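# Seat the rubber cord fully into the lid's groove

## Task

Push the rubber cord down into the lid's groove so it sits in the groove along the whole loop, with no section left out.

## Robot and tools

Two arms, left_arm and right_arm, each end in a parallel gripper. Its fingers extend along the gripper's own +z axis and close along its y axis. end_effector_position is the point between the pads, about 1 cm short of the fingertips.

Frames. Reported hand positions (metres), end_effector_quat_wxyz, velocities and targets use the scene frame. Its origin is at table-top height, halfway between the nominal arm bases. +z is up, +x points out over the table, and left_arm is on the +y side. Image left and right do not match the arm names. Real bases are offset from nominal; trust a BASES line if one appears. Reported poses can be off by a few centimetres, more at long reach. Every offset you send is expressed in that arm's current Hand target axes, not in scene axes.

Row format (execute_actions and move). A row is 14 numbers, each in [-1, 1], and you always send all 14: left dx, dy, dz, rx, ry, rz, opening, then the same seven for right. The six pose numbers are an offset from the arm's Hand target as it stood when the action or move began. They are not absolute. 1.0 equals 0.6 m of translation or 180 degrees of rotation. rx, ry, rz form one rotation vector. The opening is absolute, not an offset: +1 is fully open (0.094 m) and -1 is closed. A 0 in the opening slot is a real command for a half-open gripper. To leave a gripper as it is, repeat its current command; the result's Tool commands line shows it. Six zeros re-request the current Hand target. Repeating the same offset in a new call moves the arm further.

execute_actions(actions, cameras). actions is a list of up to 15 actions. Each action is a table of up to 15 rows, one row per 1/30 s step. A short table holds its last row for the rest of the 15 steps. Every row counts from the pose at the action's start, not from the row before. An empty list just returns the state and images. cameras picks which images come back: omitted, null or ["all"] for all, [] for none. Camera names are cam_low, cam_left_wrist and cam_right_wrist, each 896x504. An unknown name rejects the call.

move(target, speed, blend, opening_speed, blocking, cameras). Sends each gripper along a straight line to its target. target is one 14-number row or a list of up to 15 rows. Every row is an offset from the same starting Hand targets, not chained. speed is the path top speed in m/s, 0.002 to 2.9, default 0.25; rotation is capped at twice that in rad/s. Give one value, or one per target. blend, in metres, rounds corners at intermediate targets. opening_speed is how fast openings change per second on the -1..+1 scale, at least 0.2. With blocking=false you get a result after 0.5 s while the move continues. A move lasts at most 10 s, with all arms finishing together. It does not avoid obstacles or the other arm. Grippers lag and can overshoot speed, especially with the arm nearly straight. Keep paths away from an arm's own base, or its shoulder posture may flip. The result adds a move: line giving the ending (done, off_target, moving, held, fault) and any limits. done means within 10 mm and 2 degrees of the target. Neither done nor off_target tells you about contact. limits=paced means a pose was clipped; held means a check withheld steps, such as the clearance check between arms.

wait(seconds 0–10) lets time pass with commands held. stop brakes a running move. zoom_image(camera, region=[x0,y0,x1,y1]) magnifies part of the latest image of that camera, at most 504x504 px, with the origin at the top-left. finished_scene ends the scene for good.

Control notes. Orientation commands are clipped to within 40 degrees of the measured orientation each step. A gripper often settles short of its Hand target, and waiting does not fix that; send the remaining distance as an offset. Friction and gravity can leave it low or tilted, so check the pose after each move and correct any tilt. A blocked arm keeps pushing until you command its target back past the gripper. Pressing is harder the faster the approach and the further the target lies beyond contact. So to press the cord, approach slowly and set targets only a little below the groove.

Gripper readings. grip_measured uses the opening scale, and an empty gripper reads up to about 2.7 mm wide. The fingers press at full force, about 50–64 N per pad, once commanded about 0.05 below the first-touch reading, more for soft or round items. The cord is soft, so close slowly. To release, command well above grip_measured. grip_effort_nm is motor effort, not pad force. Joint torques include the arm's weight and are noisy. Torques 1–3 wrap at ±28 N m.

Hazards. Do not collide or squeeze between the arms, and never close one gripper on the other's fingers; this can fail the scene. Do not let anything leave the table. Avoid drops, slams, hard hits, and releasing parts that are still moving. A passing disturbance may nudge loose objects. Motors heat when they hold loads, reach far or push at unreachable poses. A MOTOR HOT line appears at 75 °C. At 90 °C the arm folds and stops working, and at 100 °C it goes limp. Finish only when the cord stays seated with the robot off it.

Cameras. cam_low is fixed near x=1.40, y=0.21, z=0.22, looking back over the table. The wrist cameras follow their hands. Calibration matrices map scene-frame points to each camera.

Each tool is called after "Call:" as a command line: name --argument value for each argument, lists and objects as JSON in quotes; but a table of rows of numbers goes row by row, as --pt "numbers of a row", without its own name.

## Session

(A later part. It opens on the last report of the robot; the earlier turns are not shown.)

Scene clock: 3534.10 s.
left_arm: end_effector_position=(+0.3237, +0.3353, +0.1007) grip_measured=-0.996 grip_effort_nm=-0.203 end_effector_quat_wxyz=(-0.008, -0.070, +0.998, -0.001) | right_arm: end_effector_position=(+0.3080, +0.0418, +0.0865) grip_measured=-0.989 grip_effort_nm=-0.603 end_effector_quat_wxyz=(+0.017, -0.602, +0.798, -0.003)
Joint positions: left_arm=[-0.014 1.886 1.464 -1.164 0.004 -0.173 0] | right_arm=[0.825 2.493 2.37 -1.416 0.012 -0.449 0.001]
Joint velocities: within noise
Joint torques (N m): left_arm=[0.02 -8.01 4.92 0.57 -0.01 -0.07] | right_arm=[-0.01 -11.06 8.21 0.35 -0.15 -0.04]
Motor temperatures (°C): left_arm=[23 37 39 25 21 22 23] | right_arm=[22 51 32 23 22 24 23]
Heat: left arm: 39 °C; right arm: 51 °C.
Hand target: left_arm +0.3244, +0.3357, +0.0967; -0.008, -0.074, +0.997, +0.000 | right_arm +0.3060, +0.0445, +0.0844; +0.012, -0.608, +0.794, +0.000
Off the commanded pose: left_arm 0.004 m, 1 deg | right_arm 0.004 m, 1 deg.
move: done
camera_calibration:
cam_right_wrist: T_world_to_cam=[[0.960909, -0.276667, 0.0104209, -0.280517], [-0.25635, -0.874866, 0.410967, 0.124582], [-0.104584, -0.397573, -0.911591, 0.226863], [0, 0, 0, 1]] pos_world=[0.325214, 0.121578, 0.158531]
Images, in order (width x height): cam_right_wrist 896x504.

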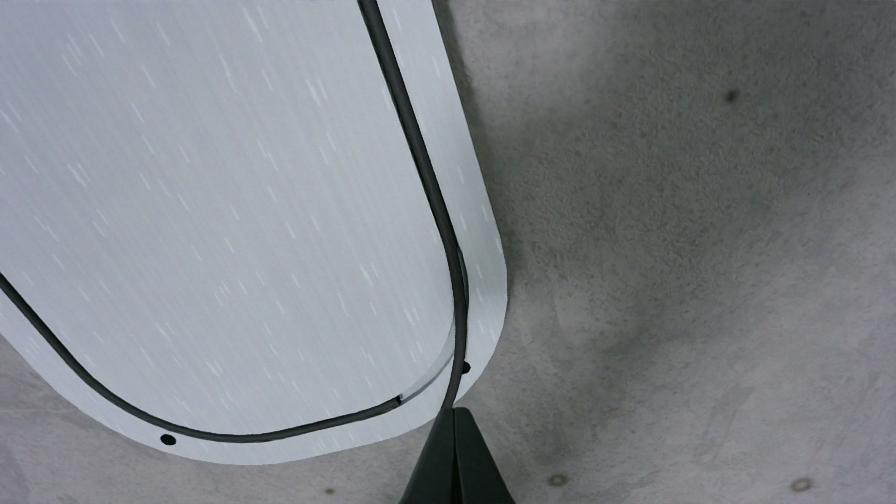

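Call:
move --pt "0 0 0 0 0 0 -1 -0.031 0.003 0 0 0 -0.072 -1" --pt "0 0 0 0 0 0 -1 -0.031 0.003 0.085 0 0 -0.072 -1" --speed 0.12 --cameras '["cam_right_wrist"]'

Call:
zoom_image --camera "cam_right_wrist" --region '[360, 250, 560, 504]'

Scene clock: 3543.63 s.
left_arm: end_effector_position=(+0.3237, +0.3353, +0.1007) grip_measured=-0.996 grip_effort_nm=-0.203 end_effector_quat_wxyz=(-0.008, -0.070, +0.998, -0.001) | right_arm: end_effector_position=(+0.3125, +0.0589, +0.0307) grip_measured=-0.989 grip_effort_nm=-0.603 end_effector_quat_wxyz=(-0.005, +0.687, -0.726, +0.005)
Joint positions: left_arm=[-0.014 1.886 1.464 -1.164 0.004 -0.173 0] | right_arm=[0.84 2.629 2.404 -1.336 0.012 -0.656 0.001]
Joint velocities: within noise
Joint torques (N m): left_arm=[-0.01 -8.02 5.09 0.55 0.04 -0.06] | right_arm=[0.24 -14.11 5.86 0.56 -0.15 -0.04]
Motor temperatures (°C): left_arm=[23 37 38 25 21 22 23] | right_arm=[22 52 32 23 22 24 24]
Heat: left arm: 38 °C; right arm: 52 °C.
Hand target: left_arm +0.3244, +0.3357, +0.0967; -0.008, -0.074, +0.997, +0.000 | right_arm +0.3101, +0.0637, +0.0338; -0.012, +0.694, -0.720, +0.001
Off the commanded pose: left_arm 0.004 m, 1 deg | right_arm 0.006 m, 1 deg.
move: done
camera_calibration:
cam_right_wrist: T_world_to_cam=[[0.998347, -0.0574727, 0.000810068, -0.303948], [-0.0521819, -0.900352, 0.432023, 0.100705], [-0.0241002, -0.431351, -0.901862, 0.159774], [0, 0, 0, 1]] pos_world=[0.312551, 0.14212, 0.100833]
Images, in order (width x height): cam_right_wrist 896x504.

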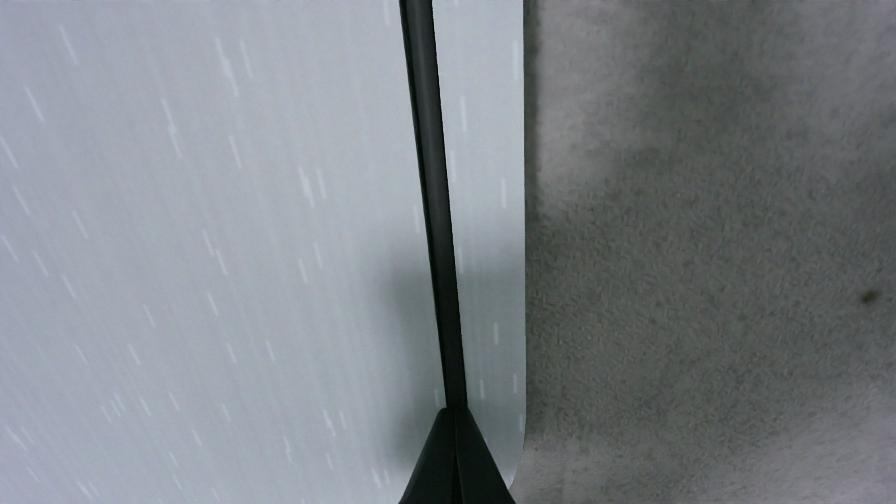

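Scaled by 1.984 from the camera's 896x504 image, which has a finer 1280x720 frame.

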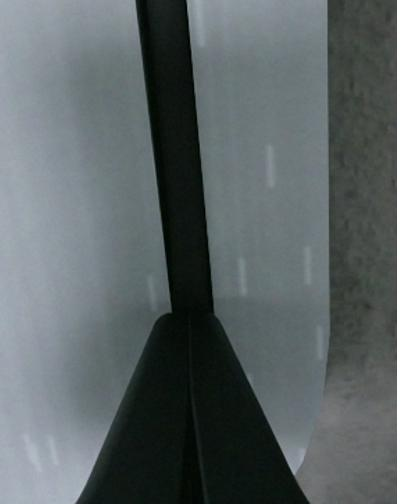

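Call:
move --pt "0 0 0 0 0 0 -1 0 0 0.030 0 0 0 -1" --pt "0 0 0 0 0 0 -1 0 0 -0.03 0 0 0 -1" --pt "0 0 0 0 0 0 -1 0.013 0.001 -0.03 0 0 0.045 -1" --pt "0 0 0 0 0 0 -1 0.013 0.001 0.005 0 0 0.045 -1" --speed 0.1 --cameras '["cam_right_wrist"]'

Call:
zoom_image --camera "cam_right_wrist" --region '[360, 250, 560, 504]'

Scene clock: 3553.90 s.
left_arm: end_effector_position=(+0.3237, +0.3353, +0.1007) grip_measured=-0.996 grip_effort_nm=-0.208 end_effector_quat_wxyz=(-0.008, -0.070, +0.998, -0.001) | right_arm: end_effector_position=(+0.3058, +0.0511, +0.0269) grip_measured=-0.989 grip_effort_nm=-0.603 end_effector_quat_wxyz=(-0.005, -0.645, +0.764, -0.007)
Joint positions: left_arm=[-0.014 1.886 1.464 -1.164 0.004 -0.173 0] | right_arm=[0.84 2.592 2.318 -1.309 0.012 -0.543 0.001]
Joint velocities: within noise
Joint torques (N m): left_arm=[0.06 -7.99 4.72 0.53 0.05 -0.07] | right_arm=[-0.49 -14.64 4.88 0.8 -0.15 0.11]
Motor temperatures (°C): left_arm=[23 37 38 25 21 22 23] | right_arm=[22 55 32 23 22 24 24]
Heat: left arm: 38 °C; right arm: 55 °C.
Hand target: left_arm +0.3244, +0.3357, +0.0967; -0.008, -0.074, +0.997, +0.000 | right_arm +0.3093, +0.0560, +0.0307; +0.012, -0.641, +0.767, -0.001
Off the commanded pose: left_arm 0.004 m, 1 deg | right_arm 0.007 m, 2 deg.
move: done
camera_calibration:
cam_right_wrist: T_world_to_cam=[[0.985386, -0.170018, -0.0103742, -0.287613], [-0.147526, -0.882304, 0.446963, 0.122717], [-0.0851448, -0.438901, -0.894492, 0.171693], [0, 0, 0, 1]] pos_world=[0.316132, 0.134731, 0.0957441]
Images, in order (width x height): cam_right_wrist 896x504.

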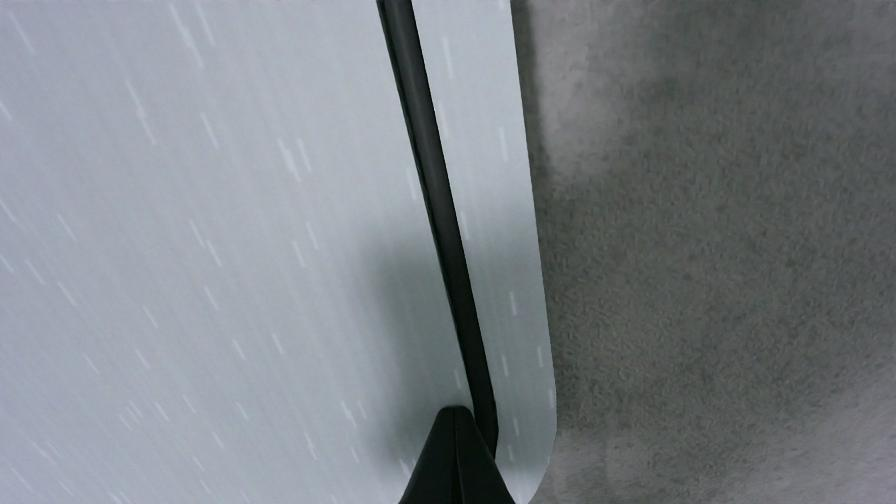

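Scaled by 1.984 from the camera's 896x504 image, which has a finer 1280x720 frame.

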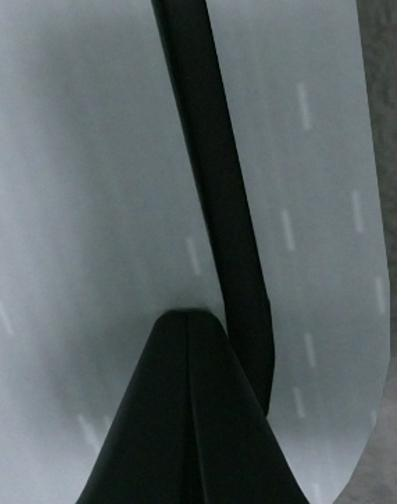

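Call:
move --pt "0 0 0 0 0 0 -1 0 0 -0.05 0 0 0 -1" --pt "0 0 0 0 0 0 -1 0 -0.011 -0.05 0 0 0 -1" --pt "0 0 0 0 0 0 -1 0 -0.011 -0.003 0 0 0 -1" --speed 0.1 --cameras '["cam_right_wrist"]'

Call:
zoom_image --camera "cam_right_wrist" --region '[360, 250, 560, 504]'

Scene clock: 3560.37 s.
left_arm: end_effector_position=(+0.3237, +0.3353, +0.1007) grip_measured=-0.996 grip_effort_nm=-0.203 end_effector_quat_wxyz=(-0.008, -0.070, +0.998, -0.001) | right_arm: end_effector_position=(+0.3131, +0.0558, +0.0356) grip_measured=-0.989 grip_effort_nm=-0.603 end_effector_quat_wxyz=(+0.012, -0.643, +0.766, -0.004)
Joint positions: left_arm=[-0.014 1.886 1.464 -1.164 0.004 -0.173 0] | right_arm=[0.835 2.592 2.352 -1.309 0.012 -0.542 0.001]
Joint velocities: within noise
Joint torques (N m): left_arm=[0.08 -7.94 4.81 0.55 -0.02 -0.1] | right_arm=[-1.01 -12.78 6.01 0.58 -0.11 0.02]
Motor temperatures (°C): left_arm=[23 37 38 25 21 22 23] | right_arm=[22 54 32 23 22 24 24]
Heat: left arm: 38 °C; right arm: 54 °C.
Hand target: left_arm +0.3244, +0.3357, +0.0967; -0.008, -0.074, +0.997, +0.000 | right_arm +0.3157, +0.0547, +0.0325; +0.012, -0.641, +0.768, -0.001
Off the commanded pose: left_arm 0.004 m, 1 deg | right_arm 0.004 m, 0 deg.
move: done
camera_calibration:
cam_right_wrist: T_world_to_cam=[[0.984364, -0.176009, 0.0069151, -0.29396], [-0.162516, -0.892364, 0.42104, 0.130236], [-0.0679358, -0.41558, -0.907016, 0.175886], [0, 0, 0, 1]] pos_world=[0.322478, 0.137573, 0.106729]
Images, in order (width x height): cam_right_wrist 896x504.

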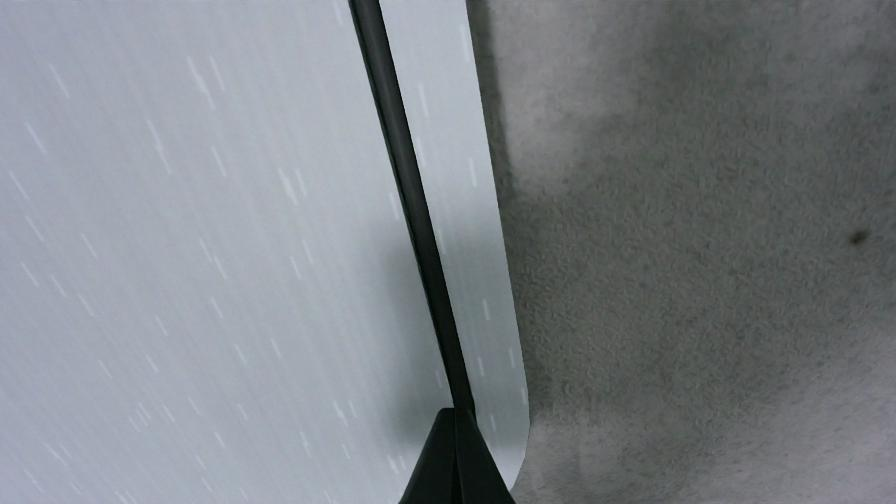

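Scaled by 1.984 from the camera's 896x504 image, which has a finer 1280x720 frame.

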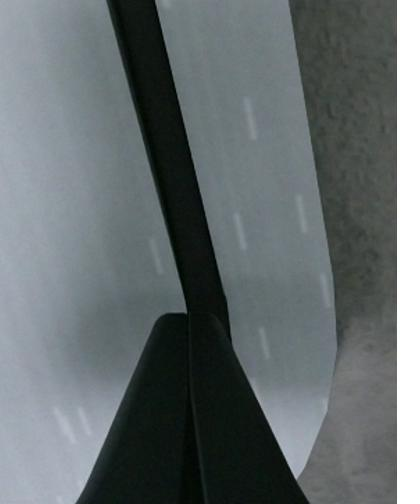

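Call:
move --pt "0 0 0 0 0 0 -1 0 0 0.027 0 0 0 -1" --pt "0 0 0 0 0 0 -1 0 0 -0.05 0 0 0 -1" --speed 0.1 --cameras '["cam_right_wrist"]'

Call:
zoom_image --camera "cam_right_wrist" --region '[340, 180, 560, 504]'

Scene clock: 3564.13 s.
left_arm: end_effector_position=(+0.3237, +0.3353, +0.1007) grip_measured=-0.996 grip_effort_nm=-0.208 end_effector_quat_wxyz=(-0.008, -0.070, +0.998, -0.001) | right_arm: end_effector_position=(+0.3122, +0.0554, +0.0610) grip_measured=-0.989 grip_effort_nm=-0.598 end_effector_quat_wxyz=(+0.012, -0.643, +0.766, -0.003)
Joint positions: left_arm=[-0.014 1.886 1.464 -1.164 0.004 -0.173 0] | right_arm=[0.835 2.591 2.452 -1.408 0.009 -0.542 0.001]
Joint velocities: within noise
Joint torques (N m): left_arm=[-0.1 -8.02 4.75 0.57 0.05 -0.02] | right_arm=[-0.94 -12.26 8.28 0.35 -0.12 0.04]
Motor temperatures (°C): left_arm=[23 37 38 25 21 22 23] | right_arm=[22 54 32 23 22 24 24]
Heat: left arm: 38 °C; right arm: 54 °C.
Hand target: left_arm +0.3244, +0.3357, +0.0967; -0.008, -0.074, +0.997, +0.000 | right_arm +0.3151, +0.0542, +0.0626; +0.012, -0.641, +0.768, -0.001
Off the commanded pose: left_arm 0.004 m, 1 deg | right_arm 0.004 m, 0 deg.
move: done
camera_calibration:
cam_right_wrist: T_world_to_cam=[[0.984386, -0.175935, 0.00565357, -0.293211], [-0.162134, -0.893725, 0.418291, 0.119151], [-0.0685393, -0.412677, -0.908295, 0.198853], [0, 0, 0, 1]] pos_world=[0.32158, 0.136964, 0.132435]
Images, in order (width x height): cam_right_wrist 896x504.

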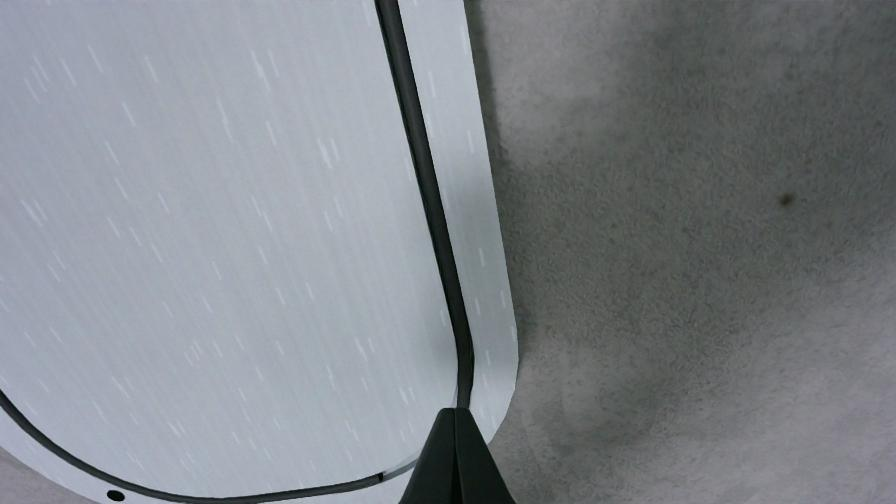

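Scaled by 1.556 from the camera's 896x504 image, which has a finer 1280x720 frame.

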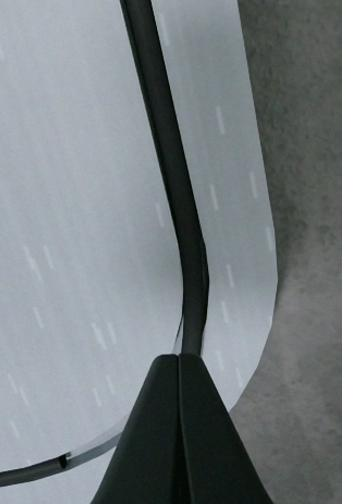

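Call:
move --pt "0 0 0 0 0 0 -1 0.006 0 0 0 0 0.03 -1" --pt "0 0 0 0 0 0 -1 0.006 0.00 0.05 0 0 0.03 -1" --speed 0.1 --cameras '["cam_right_wrist"]'

Call:
zoom_image --camera "cam_right_wrist" --region '[360, 250, 560, 504]'

Scene clock: 3573.17 s.
left_arm: end_effector_position=(+0.3237, +0.3353, +0.1007) grip_measured=-0.996 grip_effort_nm=-0.203 end_effector_quat_wxyz=(-0.008, -0.070, +0.998, -0.001) | right_arm: end_effector_position=(+0.3084, +0.0485, +0.0274) grip_measured=-0.989 grip_effort_nm=-0.598 end_effector_quat_wxyz=(-0.005, -0.611, +0.792, -0.006)
Joint positions: left_arm=[-0.014 1.886 1.464 -1.164 0.004 -0.173 0] | right_arm=[0.832 2.591 2.319 -1.311 0.009 -0.464 0.001]
Joint velocities: within noise
Joint torques (N m): left_arm=[-0.16 -7.94 4.88 0.56 0.02 -0.07] | right_arm=[-1.09 -14.45 5.5 0.74 -0.1 0.13]
Motor temperatures (°C): left_arm=[23 37 38 25 21 22 23] | right_arm=[22 53 33 23 22 24 24]
Heat: left arm: 38 °C; right arm: 53 °C.
Hand target: left_arm +0.3244, +0.3357, +0.0967; -0.008, -0.074, +0.997, +0.000 | right_arm +0.3150, +0.0511, +0.0325; +0.012, -0.604, +0.797, +0.000
Off the commanded pose: left_arm 0.004 m, 1 deg | right_arm 0.009 m, 2 deg.
move: done
camera_calibration:
cam_right_wrist: T_world_to_cam=[[0.966688, -0.255686, -0.0117573, -0.280627], [-0.223771, -0.86654, 0.446134, 0.143386], [-0.124258, -0.428641, -0.894889, 0.182724], [0, 0, 0, 1]] pos_world=[0.32607, 0.130821, 0.0962485]
Images, in order (width x height): cam_right_wrist 896x504.

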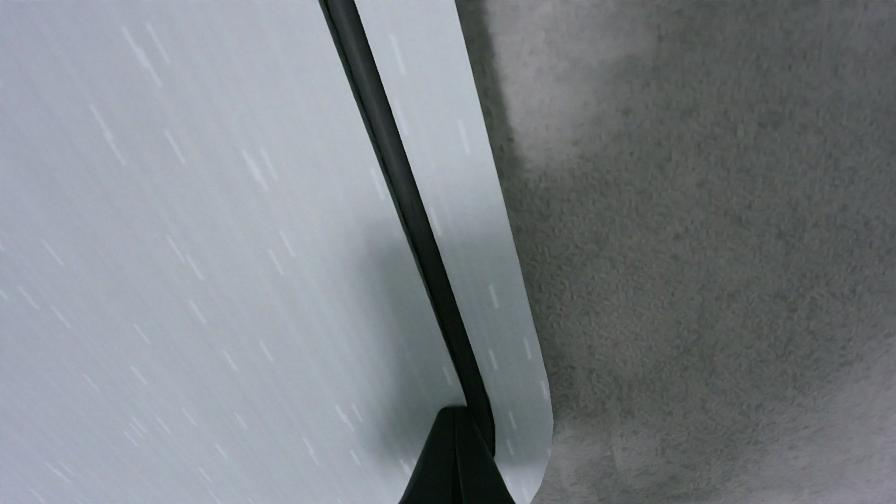

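Scaled by 1.984 from the camera's 896x504 image, which has a finer 1280x720 frame.

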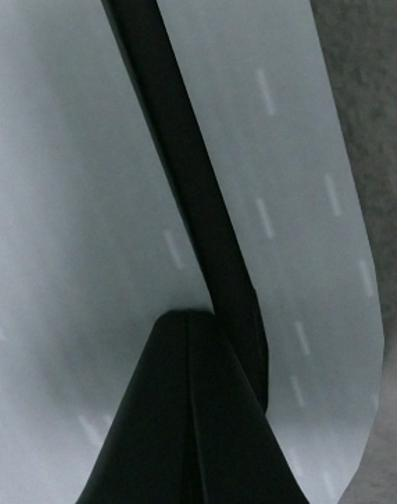

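Call:
move --pt "0 0 0 0 0 0 -1 0 0 -0.05 0 0 0 -1" --pt "0 0 0 0 0 0 -1 0.006 -0.011 -0.05 0 0 0 -1" --pt "0 0 0 0 0 0 -1 0.006 -0.011 -0.003 0 0 0 -1" --speed 0.1 --cameras '["cam_right_wrist"]'

Call:
zoom_image --camera "cam_right_wrist" --region '[360, 250, 560, 504]'

Scene clock: 3581.80 s.
left_arm: end_effector_position=(+0.3237, +0.3353, +0.1007) grip_measured=-0.996 grip_effort_nm=-0.203 end_effector_quat_wxyz=(-0.008, -0.070, +0.998, -0.001) | right_arm: end_effector_position=(+0.3168, +0.0437, +0.0275) grip_measured=-0.989 grip_effort_nm=-0.598 end_effector_quat_wxyz=(-0.001, -0.603, +0.798, -0.005)
Joint positions: left_arm=[-0.014 1.886 1.464 -1.164 0.004 -0.173 0] | right_arm=[0.813 2.591 2.32 -1.303 0.01 -0.463 0.001]
Joint velocities: within noise
Joint torques (N m): left_arm=[0.03 -8.03 4.86 0.51 -0.02 -0.12] | right_arm=[-0.76 -14.78 5.64 0.64 -0.13 -0.01]
Motor temperatures (°C): left_arm=[23 37 38 25 21 22 23] | right_arm=[22 54 33 23 22 24 24]
Heat: left arm: 38 °C; right arm: 54 °C.
Hand target: left_arm +0.3244, +0.3357, +0.0967; -0.008, -0.074, +0.997, +0.000 | right_arm +0.3204, +0.0459, +0.0343; +0.012, -0.604, +0.797, +0.000
Off the commanded pose: left_arm 0.004 m, 1 deg | right_arm 0.008 m, 2 deg.
move: done
camera_calibration:
cam_right_wrist: T_world_to_cam=[[0.961581, -0.274433, -0.00701249, -0.287735], [-0.243494, -0.864414, 0.439886, 0.147357], [-0.126781, -0.421278, -0.898026, 0.18238], [0, 0, 0, 1]] pos_world=[0.335683, 0.125246, 0.0969438]
Images, in order (width x height): cam_right_wrist 896x504.

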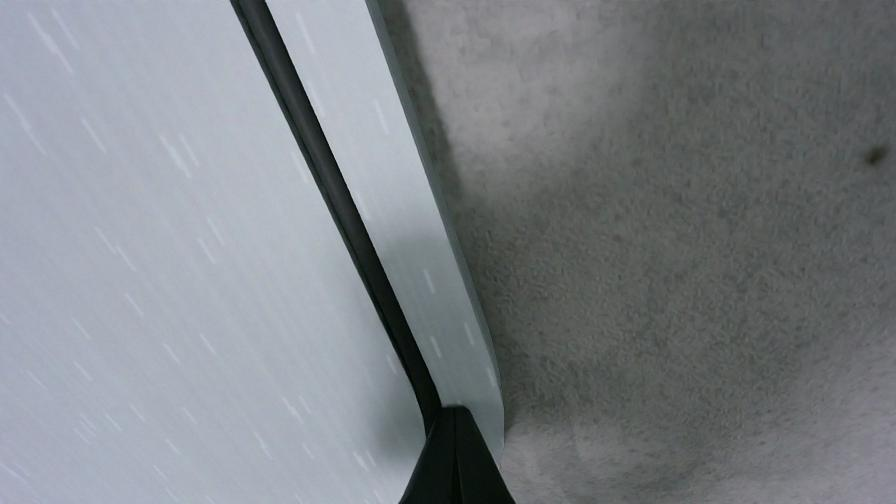

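Scaled by 1.984 from the camera's 896x504 image, which has a finer 1280x720 frame.

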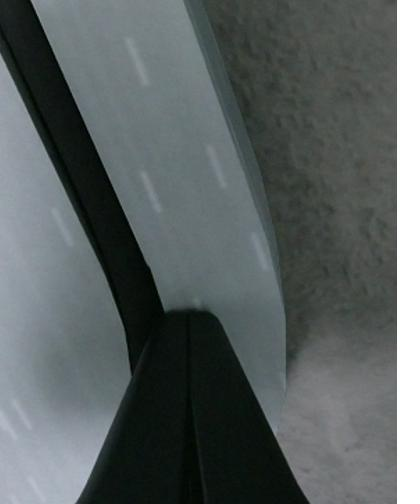

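Call:
move --pt "0 0 0 0 0 0 -1 0 0 -0.05 0 0 0 -1" --pt "0 0 0 0 0 0 -1 0 0.007 -0.05 0 0 0 -1" --pt "0 0 0 0 0 0 -1 0 0.007 -0.003 0 0 0 -1" --speed 0.1 --cameras '["cam_right_wrist"]'

Call:
zoom_image --camera "cam_right_wrist" --region '[360, 250, 560, 504]'

Scene clock: 3589.03 s.
left_arm: end_effector_position=(+0.3237, +0.3353, +0.1007) grip_measured=-0.996 grip_effort_nm=-0.198 end_effector_quat_wxyz=(-0.008, -0.070, +0.998, -0.001) | right_arm: end_effector_position=(+0.3154, +0.0420, +0.0272) grip_measured=-0.989 grip_effort_nm=-0.598 end_effector_quat_wxyz=(-0.004, -0.603, +0.798, -0.006)
Joint positions: left_arm=[-0.014 1.886 1.464 -1.164 0.004 -0.173 0] | right_arm=[0.813 2.585 2.306 -1.301 0.011 -0.463 0.001]
Joint velocities: within noise
Joint torques (N m): left_arm=[0.05 -7.82 4.63 0.52 0.01 -0.05] | right_arm=[-0.13 -15.28 5.39 0.65 -0.13 0.04]
Motor temperatures (°C): left_arm=[23 37 38 25 21 22 23] | right_arm=[22 55 32 23 22 24 24]
Heat: left arm: 38 °C; right arm: 55 °C.
Hand target: left_arm +0.3244, +0.3357, +0.0967; -0.008, -0.074, +0.997, +0.000 | right_arm +0.3163, +0.0471, +0.0360; +0.012, -0.604, +0.797, +0.000
Off the commanded pose: left_arm 0.004 m, 1 deg | right_arm 0.010 m, 2 deg.
move: done
camera_calibration:
cam_right_wrist: T_world_to_cam=[[0.961565, -0.274435, -0.00885686, -0.286792], [-0.24213, -0.862702, 0.443979, 0.145112], [-0.129484, -0.42477, -0.895993, 0.182156], [0, 0, 0, 1]] pos_world=[0.334492, 0.123857, 0.0962438]
Images, in order (width x height): cam_right_wrist 896x504.

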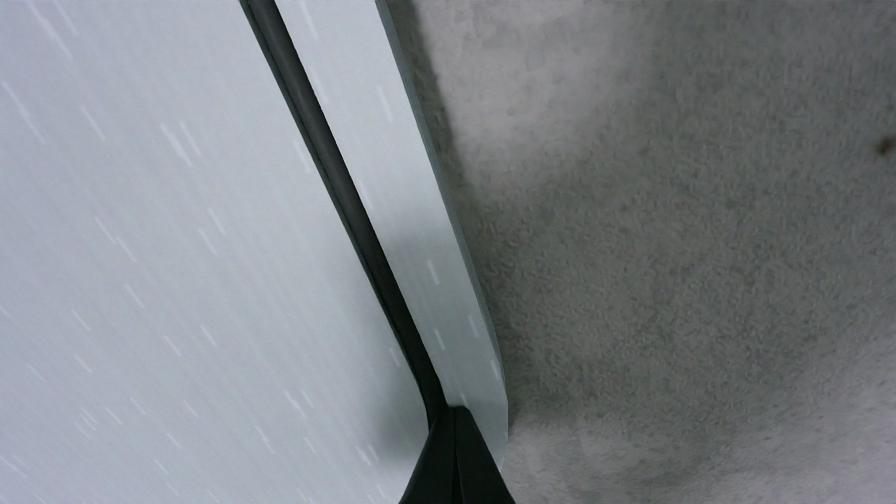

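Scaled by 1.984 from the camera's 896x504 image, which has a finer 1280x720 frame.

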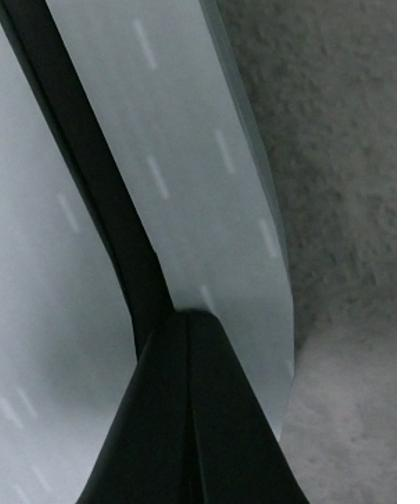

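Call:
move --pt "0 0 0 0 0 0 -1 0 0 -0.05 0 0 0 -1" --pt "0 0 0 0 0 0 -1 0 0.007 -0.05 0 0 0 -1" --pt "0 0 0 0 0 0 -1 0 0.007 -0.003 0 0 0 -1" --speed 0.1 --cameras '["cam_right_wrist"]'

Call:
zoom_image --camera "cam_right_wrist" --region '[360, 250, 560, 504]'

Scene clock: 3594.10 s.
left_arm: end_effector_position=(+0.3237, +0.3353, +0.1007) grip_measured=-0.996 grip_effort_nm=-0.208 end_effector_quat_wxyz=(-0.008, -0.070, +0.998, -0.001) | right_arm: end_effector_position=(+0.3116, +0.0397, +0.0276) grip_measured=-0.989 grip_effort_nm=-0.598 end_effector_quat_wxyz=(-0.009, -0.604, +0.797, -0.007)
Joint positions: left_arm=[-0.014 1.886 1.464 -1.164 0.004 -0.173 0] | right_arm=[0.816 2.575 2.289 -1.305 0.01 -0.463 0.001]
Joint velocities: within noise
Joint torques (N m): left_arm=[0.14 -8.08 4.77 0.52 -0.01 -0.05] | right_arm=[0.25 -15.5 5.26 0.72 -0.12 0.13]
Motor temperatures (°C): left_arm=[23 36 38 25 21 22 23] | right_arm=[22 58 32 23 22 24 24]
Heat: left arm: 38 °C; right arm: 58 °C.
Hand target: left_arm +0.3244, +0.3357, +0.0967; -0.008, -0.074, +0.997, +0.000 | right_arm +0.3122, +0.0481, +0.0378; +0.012, -0.604, +0.797, +0.000
Off the commanded pose: left_arm 0.004 m, 1 deg | right_arm 0.013 m, 3 deg.
move: off_target (right_arm)
camera_calibration:
cam_right_wrist: T_world_to_cam=[[0.96209, -0.27234, -0.0146564, -0.283785], [-0.236449, -0.85967, 0.452836, 0.139894], [-0.135925, -0.432203, -0.891474, 0.183243], [0, 0, 0, 1]] pos_world=[0.331012, 0.122175, 0.0958479]
Images, in order (width x height): cam_right_wrist 896x504.

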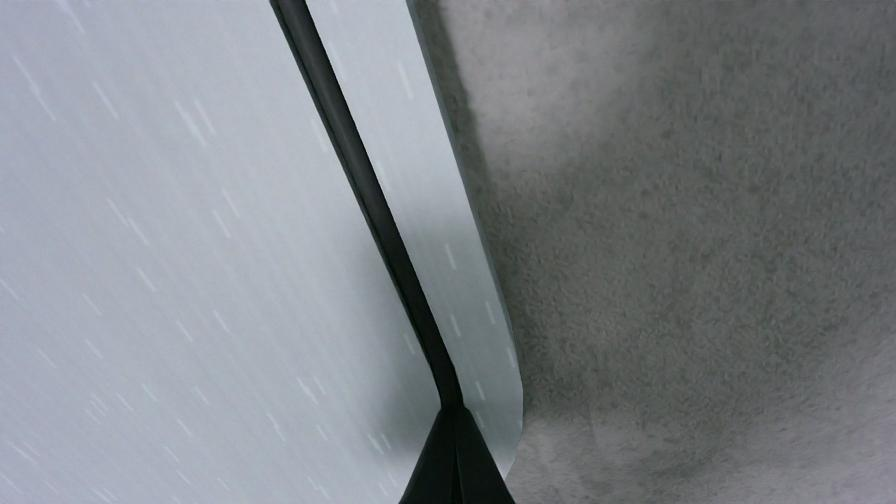

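Scaled by 1.984 from the camera's 896x504 image, which has a finer 1280x720 frame.

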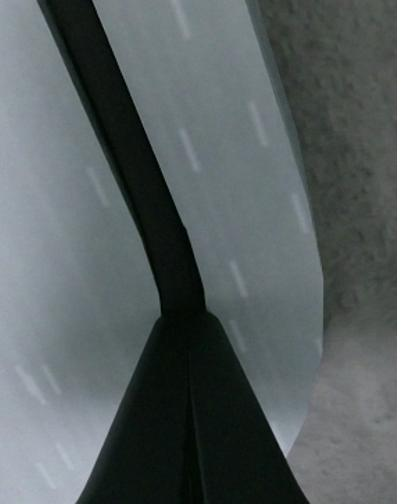

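Call:
move --pt "0 0 0 0 0 0 -1 0 0 0.03 0 0 0 -1" --pt "0 0 0 0 0 0 -1 0 0 -0.04 0 0 0 -1" --speed 0.1 --cameras '["cam_right_wrist"]'

Call:
zoom_image --camera "cam_right_wrist" --region '[340, 180, 560, 504]'

Scene clock: 3598.93 s.
left_arm: end_effector_position=(+0.3237, +0.3353, +0.1007) grip_measured=-0.996 grip_effort_nm=-0.208 end_effector_quat_wxyz=(-0.008, -0.070, +0.998, -0.001) | right_arm: end_effector_position=(+0.3134, +0.0418, +0.0488) grip_measured=-0.989 grip_effort_nm=-0.603 end_effector_quat_wxyz=(+0.001, -0.604, +0.797, -0.005)
Joint positions: left_arm=[-0.014 1.886 1.464 -1.164 0.004 -0.173 0] | right_arm=[0.816 2.558 2.341 -1.354 0.01 -0.463 0.001]
Joint velocities: within noise
Joint torques (N m): left_arm=[-0.02 -7.99 4.93 0.53 0.04 -0.11] | right_arm=[0.31 -14.32 8.18 0.29 -0.13 0.14]
Motor temperatures (°C): left_arm=[23 36 38 25 21 22 23] | right_arm=[22 57 32 23 22 24 24]
Heat: left arm: 38 °C; right arm: 57 °C.
Hand target: left_arm +0.3244, +0.3357, +0.0967; -0.008, -0.074, +0.997, +0.000 | right_arm +0.3118, +0.0478, +0.0618; +0.012, -0.604, +0.797, +0.000
Off the commanded pose: left_arm 0.004 m, 1 deg | right_arm 0.014 m, 1 deg.
move: off_target (right_arm)
camera_calibration:
cam_right_wrist: T_world_to_cam=[[0.962222, -0.272203, -0.00584358, -0.285195], [-0.242499, -0.866583, 0.436152, 0.135589], [-0.123786, -0.418258, -0.899854, 0.199309], [0, 0, 0, 1]] pos_world=[0.331973, 0.123231, 0.118545]
Images, in order (width x height): cam_right_wrist 896x504.

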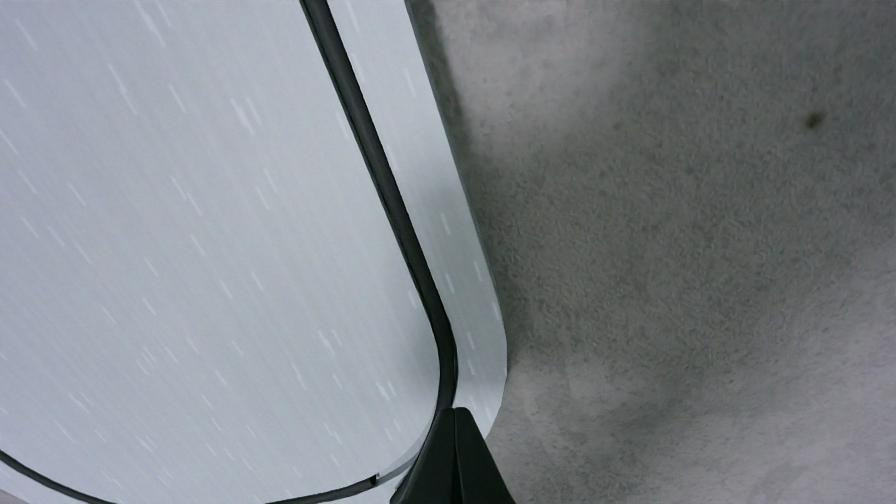

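Scaled by 1.556 from the camera's 896x504 image, which has a finer 1280x720 frame.

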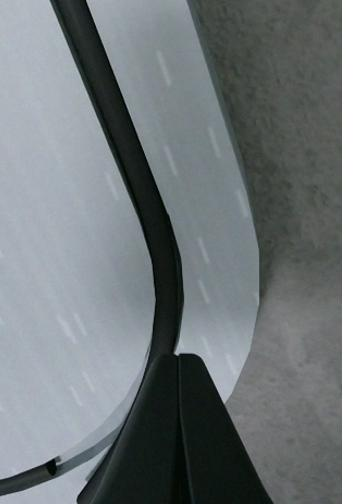

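Call:
move --pt "0 0 0 0 0 0 -1 0.003 0.004 -0.01 0 0 0.06 -1" --pt "0 0 0 0 0 0 -1 0.003 0.004 0.02 0 0 0.06 -1" --speed 0.1 --cameras '["cam_right_wrist"]'

Call:
zoom_image --camera "cam_right_wrist" --region '[360, 250, 560, 504]'

Scene clock: 3605.37 s.
left_arm: end_effector_position=(+0.3237, +0.3353, +0.1007) grip_measured=-0.996 grip_effort_nm=-0.208 end_effector_quat_wxyz=(-0.008, -0.070, +0.998, -0.001) | right_arm: end_effector_position=(+0.3100, +0.0403, +0.0359) grip_measured=-0.989 grip_effort_nm=-0.603 end_effector_quat_wxyz=(-0.005, -0.527, +0.850, -0.007)
Joint positions: left_arm=[-0.014 1.886 1.464 -1.164 0.004 -0.173 0] | right_arm=[0.819 2.558 2.289 -1.316 0.01 -0.273 0.001]
Joint velocities: within noise
Joint torques (N m): left_arm=[-0.02 -8.01 4.75 0.5 0.03 -0.05] | right_arm=[0.35 -15.77 5.86 0.5 -0.12 0.13]
Motor temperatures (°C): left_arm=[23 36 38 25 21 22 23] | right_arm=[22 57 33 23 22 24 24]
Heat: left arm: 38 °C; right arm: 57 °C.
Hand target: left_arm +0.3244, +0.3357, +0.0967; -0.008, -0.074, +0.997, +0.000 | right_arm +0.3092, +0.0469, +0.0498; +0.012, -0.526, +0.850, +0.001
Off the commanded pose: left_arm 0.004 m, 1 deg | right_arm 0.015 m, 2 deg.
move: off_target (right_arm)
camera_calibration:
cam_right_wrist: T_world_to_cam=[[0.894678, -0.446625, -0.00880554, -0.254345], [-0.396117, -0.802305, 0.446539, 0.183678], [-0.2065, -0.396021, -0.894721, 0.211239], [0, 0, 0, 1]] pos_world=[0.343936, 0.117424, 0.104741]
Images, in order (width x height): cam_right_wrist 896x504.

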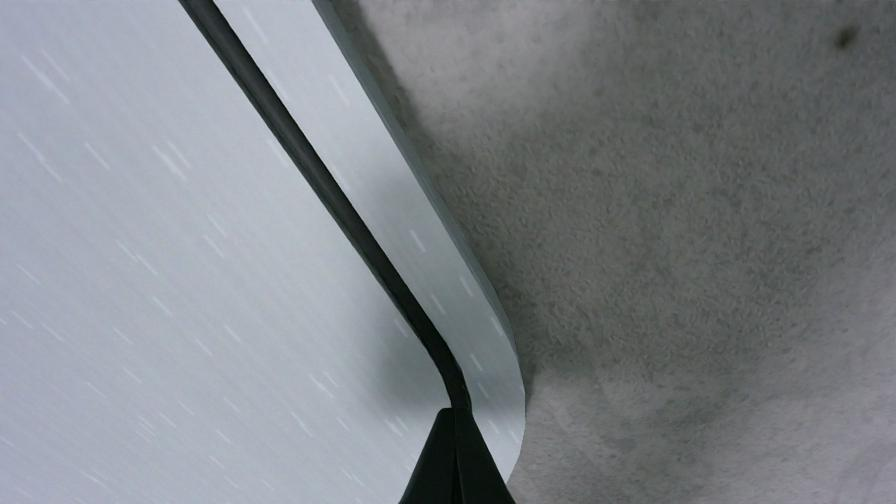

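Scaled by 1.984 from the camera's 896x504 image, which has a finer 1280x720 frame.

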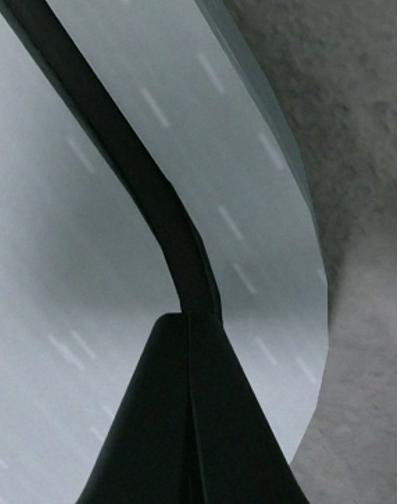

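Call:
move --pt "0 0 0 0 0 0 -1 0.004 -0.004 -0.01 0 0 0 -1" --pt "0 0 0 0 0 0 -1 0.004 -0.004 0.045 0 0 0 -1" --pt "0 0 0 0 0 0 -1 0.004 -0.003 -0.01 0 0 0 -1" --speed 0.1 --cameras '["cam_right_wrist"]'

Call:
zoom_image --camera "cam_right_wrist" --region '[340, 180, 560, 504]'

Scene clock: 3611.20 s.
left_arm: end_effector_position=(+0.3237, +0.3353, +0.1007) grip_measured=-0.996 grip_effort_nm=-0.212 end_effector_quat_wxyz=(-0.008, -0.070, +0.998, -0.001) | right_arm: end_effector_position=(+0.3086, +0.0385, +0.0388) grip_measured=-0.989 grip_effort_nm=-0.603 end_effector_quat_wxyz=(-0.003, -0.527, +0.850, -0.006)
Joint positions: left_arm=[-0.014 1.886 1.464 -1.164 0.004 -0.173 0] | right_arm=[0.819 2.535 2.257 -1.302 0.01 -0.272 0.001]
Joint velocities: within noise
Joint torques (N m): left_arm=[0.05 -8.03 4.9 0.49 -0.01 -0.08] | right_arm=[-0.06 -14.94 8.12 0.31 -0.11 0.08]
Motor temperatures (°C): left_arm=[23 36 38 25 21 22 23] | right_arm=[22 58 33 23 22 24 24]
Heat: left arm: 38 °C; right arm: 58 °C.
Hand target: left_arm +0.3244, +0.3357, +0.0967; -0.008, -0.074, +0.997, +0.000 | right_arm +0.3096, +0.0438, +0.0557; +0.012, -0.526, +0.850, +0.001
Off the commanded pose: left_arm 0.004 m, 1 deg | right_arm 0.018 m, 2 deg.
move: off_target (right_arm)
camera_calibration:
cam_right_wrist: T_world_to_cam=[[0.894524, -0.446969, -0.00674217, -0.253814], [-0.398179, -0.803554, 0.442441, 0.181253], [-0.203175, -0.39309, -0.896772, 0.211698], [0, 0, 0, 1]] pos_world=[0.342226, 0.115416, 0.10794]
Images, in order (width x height): cam_right_wrist 896x504.

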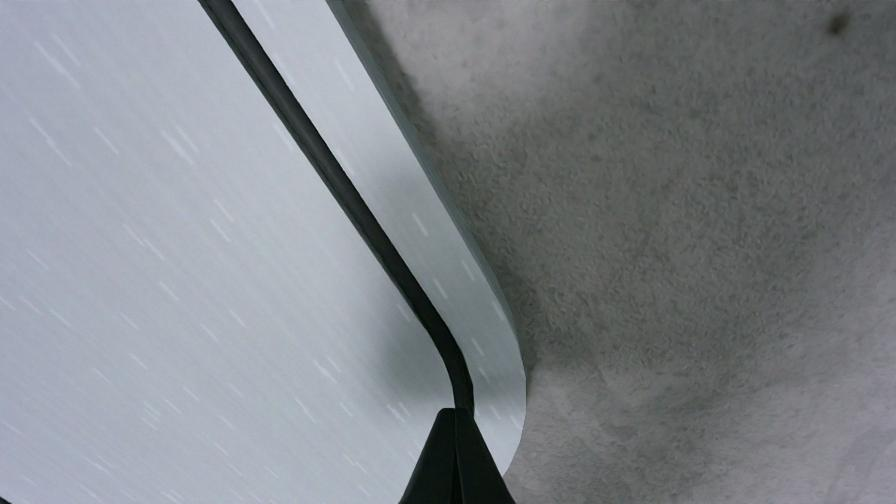

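Scaled by 1.556 from the camera's 896x504 image, which has a finer 1280x720 frame.

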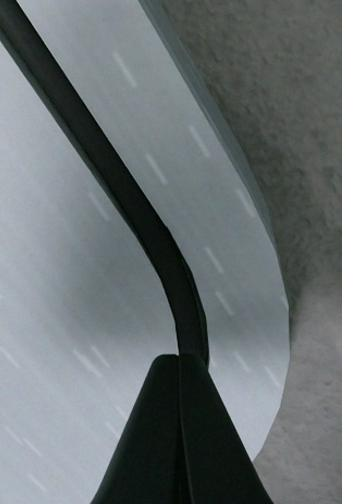

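Call:
move --pt "0 0 0 0 0 0 -1 0 0 -0.02 0 0 0 -1" --pt "0 0 0 0 0 0 -1 0.012 0 -0.02 0 0 0.05 -1" --pt "0 0 0 0 0 0 -1 0.012 0 0.015 0 0 0.05 -1" --speed 0.1 --cameras '["cam_right_wrist"]'

Call:
zoom_image --camera "cam_right_wrist" --region '[360, 250, 560, 504]'

Scene clock: 3617.77 s.
left_arm: end_effector_position=(+0.3237, +0.3353, +0.1007) grip_measured=-0.996 grip_effort_nm=-0.212 end_effector_quat_wxyz=(-0.008, -0.070, +0.998, -0.001) | right_arm: end_effector_position=(+0.3036, +0.0330, +0.0296) grip_measured=-0.989 grip_effort_nm=-0.603 end_effector_quat_wxyz=(-0.008, -0.463, +0.886, -0.009)
Joint positions: left_arm=[-0.014 1.886 1.464 -1.164 0.004 -0.173 0] | right_arm=[0.819 2.512 2.18 -1.26 0.01 -0.125 0.001]
Joint velocities: within noise
Joint torques (N m): left_arm=[-0.1 -7.99 4.94 0.55 0.03 -0.02] | right_arm=[-0.38 -16.2 5.86 0.47 -0.12 0.13]
Motor temperatures (°C): left_arm=[23 36 38 25 21 22 23] | right_arm=[22 60 33 23 22 24 24]
Heat: left arm: 38 °C; right arm: 60 °C.
Hand target: left_arm +0.3244, +0.3357, +0.0967; -0.008, -0.074, +0.997, +0.000 | right_arm +0.3066, +0.0375, +0.0466; +0.012, -0.458, +0.889, +0.002
Off the commanded pose: left_arm 0.004 m, 1 deg | right_arm 0.018 m, 3 deg.
move: off_target (right_arm)
camera_calibration:
cam_right_wrist: T_world_to_cam=[[0.819247, -0.573401, -0.00673042, -0.224897], [-0.508843, -0.732322, 0.45253, 0.20983], [-0.26441, -0.367309, -0.891724, 0.218001], [0, 0, 0, 1]] pos_world=[0.348659, 0.104781, 0.0979287]
Images, in order (width x height): cam_right_wrist 896x504.

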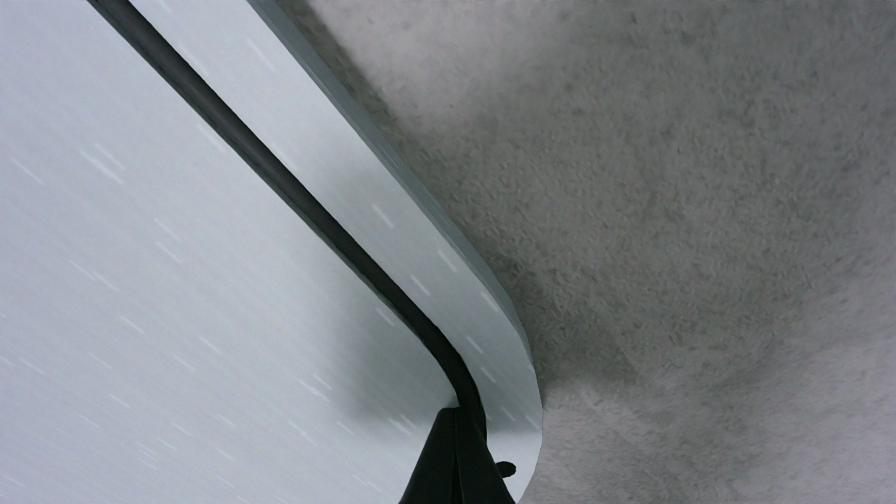

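Scaled by 1.984 from the camera's 896x504 image, which has a finer 1280x720 frame.

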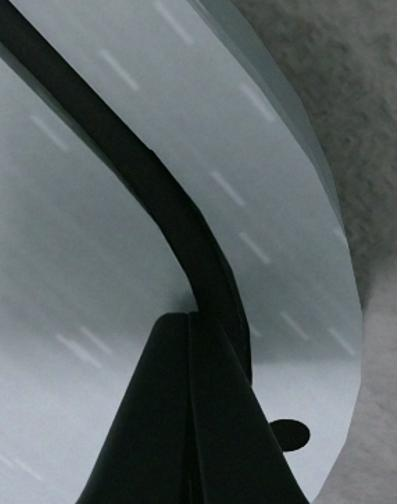

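Call:
move --pt "0 0 0 0 0 0 -1 0 -0.00 -0.03 0 0 0 -1" --pt "0 0 0 0 0 0 -1 0 -0.008 -0.03 0 0 0 -1" --pt "0 0 0 0 0 0 -1 0 -0.008 0 0 0 0 -1" --speed 0.1 --cameras '["cam_right_wrist"]'

Call:
zoom_image --camera "cam_right_wrist" --region '[360, 250, 560, 504]'

Scene clock: 3622.67 s.
left_arm: end_effector_position=(+0.3237, +0.3353, +0.1007) grip_measured=-0.996 grip_effort_nm=-0.208 end_effector_quat_wxyz=(-0.008, -0.070, +0.998, -0.001) | right_arm: end_effector_position=(+0.3057, +0.0326, +0.0319) grip_measured=-0.989 grip_effort_nm=-0.593 end_effector_quat_wxyz=(-0.006, -0.461, +0.887, -0.008)
Joint positions: left_arm=[-0.014 1.886 1.464 -1.164 0.004 -0.173 0] | right_arm=[0.815 2.511 2.186 -1.262 0.01 -0.124 0.001]
Joint velocities: within noise
Joint torques (N m): left_arm=[-0.09 -8.02 5.12 0.58 0.02 -0.07] | right_arm=[-0.94 -15.76 5.85 0.54 -0.11 0.05]
Motor temperatures (°C): left_arm=[23 36 38 26 21 22 23] | right_arm=[22 62 32 23 22 24 24]
Heat: left arm: 38 °C; right arm: 62 °C.
Hand target: left_arm +0.3244, +0.3357, +0.0967; -0.008, -0.074, +0.997, +0.000 | right_arm +0.3105, +0.0347, +0.0466; +0.012, -0.458, +0.889, +0.002
Off the commanded pose: left_arm 0.004 m, 1 deg | right_arm 0.016 m, 2 deg.
move: off_target (right_arm)
camera_calibration:
cam_right_wrist: T_world_to_cam=[[0.816645, -0.577107, -0.00613484, -0.225963], [-0.513666, -0.731636, 0.44817, 0.211125], [-0.26313, -0.362844, -0.893927, 0.219971], [0, 0, 0, 1]] pos_world=[0.35086, 0.103877, 0.100632]
Images, in order (width x height): cam_right_wrist 896x504.

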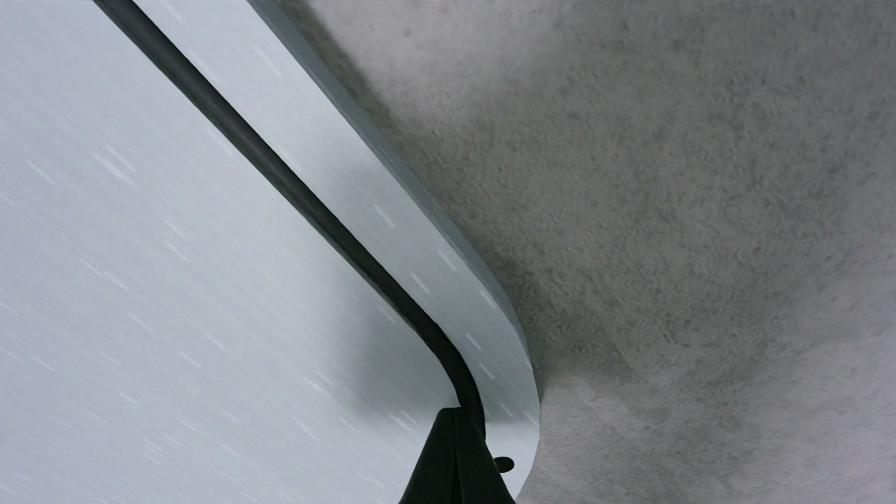

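Scaled by 1.984 from the camera's 896x504 image, which has a finer 1280x720 frame.

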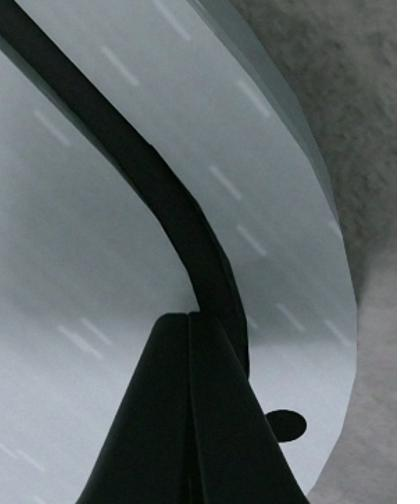

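Call:
move --pt "0 0 0 0 0 0 -1 0 -0.00 -0.04 0 0 0 -1" --pt "0 0 0 0 0 0 -1 0 -0.005 -0.04 0 0 0 -1" --pt "0 0 0 0 0 0 -1 0 -0.005 0 0 0 0 -1" --speed 0.1 --cameras '["cam_right_wrist"]'

Call:
zoom_image --camera "cam_right_wrist" --region '[360, 250, 560, 504]'

Scene clock: 3628.57 s.
left_arm: end_effector_position=(+0.3237, +0.3353, +0.1007) grip_measured=-0.996 grip_effort_nm=-0.203 end_effector_quat_wxyz=(-0.008, -0.070, +0.998, -0.001) | right_arm: end_effector_position=(+0.3079, +0.0314, +0.0333) grip_measured=-0.989 grip_effort_nm=-0.598 end_effector_quat_wxyz=(-0.005, -0.459, +0.889, -0.007)
Joint positions: left_arm=[-0.014 1.886 1.464 -1.164 0.004 -0.173 0] | right_arm=[0.81 2.51 2.189 -1.264 0.01 -0.124 0.001]
Joint velocities: within noise
Joint torques (N m): left_arm=[0.02 -7.94 4.85 0.56 0.04 -0.05] | right_arm=[-1.03 -15.47 5.94 0.57 -0.09 -0.01]
Motor temperatures (°C): left_arm=[23 36 38 26 21 22 23] | right_arm=[22 64 32 23 22 24 24]
Heat: left arm: 38 °C; right arm: 64 °C.
Hand target: left_arm +0.3244, +0.3357, +0.0967; -0.008, -0.074, +0.997, +0.000 | right_arm +0.3130, +0.0329, +0.0465; +0.011, -0.458, +0.889, +0.002
Off the commanded pose: left_arm 0.004 m, 1 deg | right_arm 0.014 m, 2 deg.
move: off_target (right_arm)
camera_calibration:
cam_right_wrist: T_world_to_cam=[[0.81374, -0.5812, -0.00577394, -0.227375], [-0.51818, -0.729934, 0.445741, 0.21226], [-0.263279, -0.359726, -0.895143, 0.22126], [0, 0, 0, 1]] pos_world=[0.353266, 0.102378, 0.102134]
Images, in order (width x height): cam_right_wrist 896x504.

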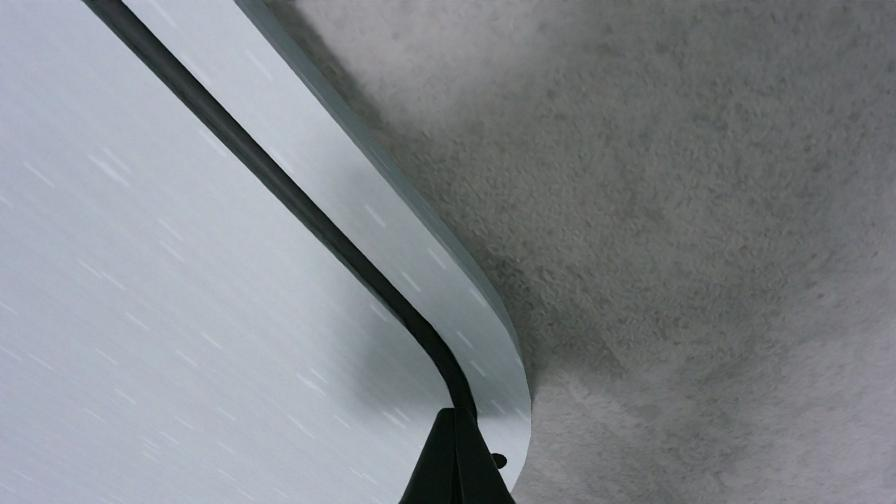

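Scaled by 1.984 from the camera's 896x504 image, which has a finer 1280x720 frame.

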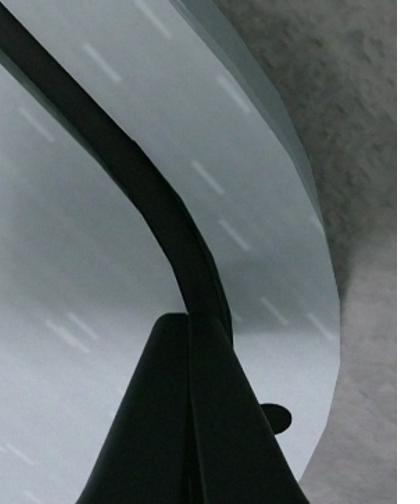

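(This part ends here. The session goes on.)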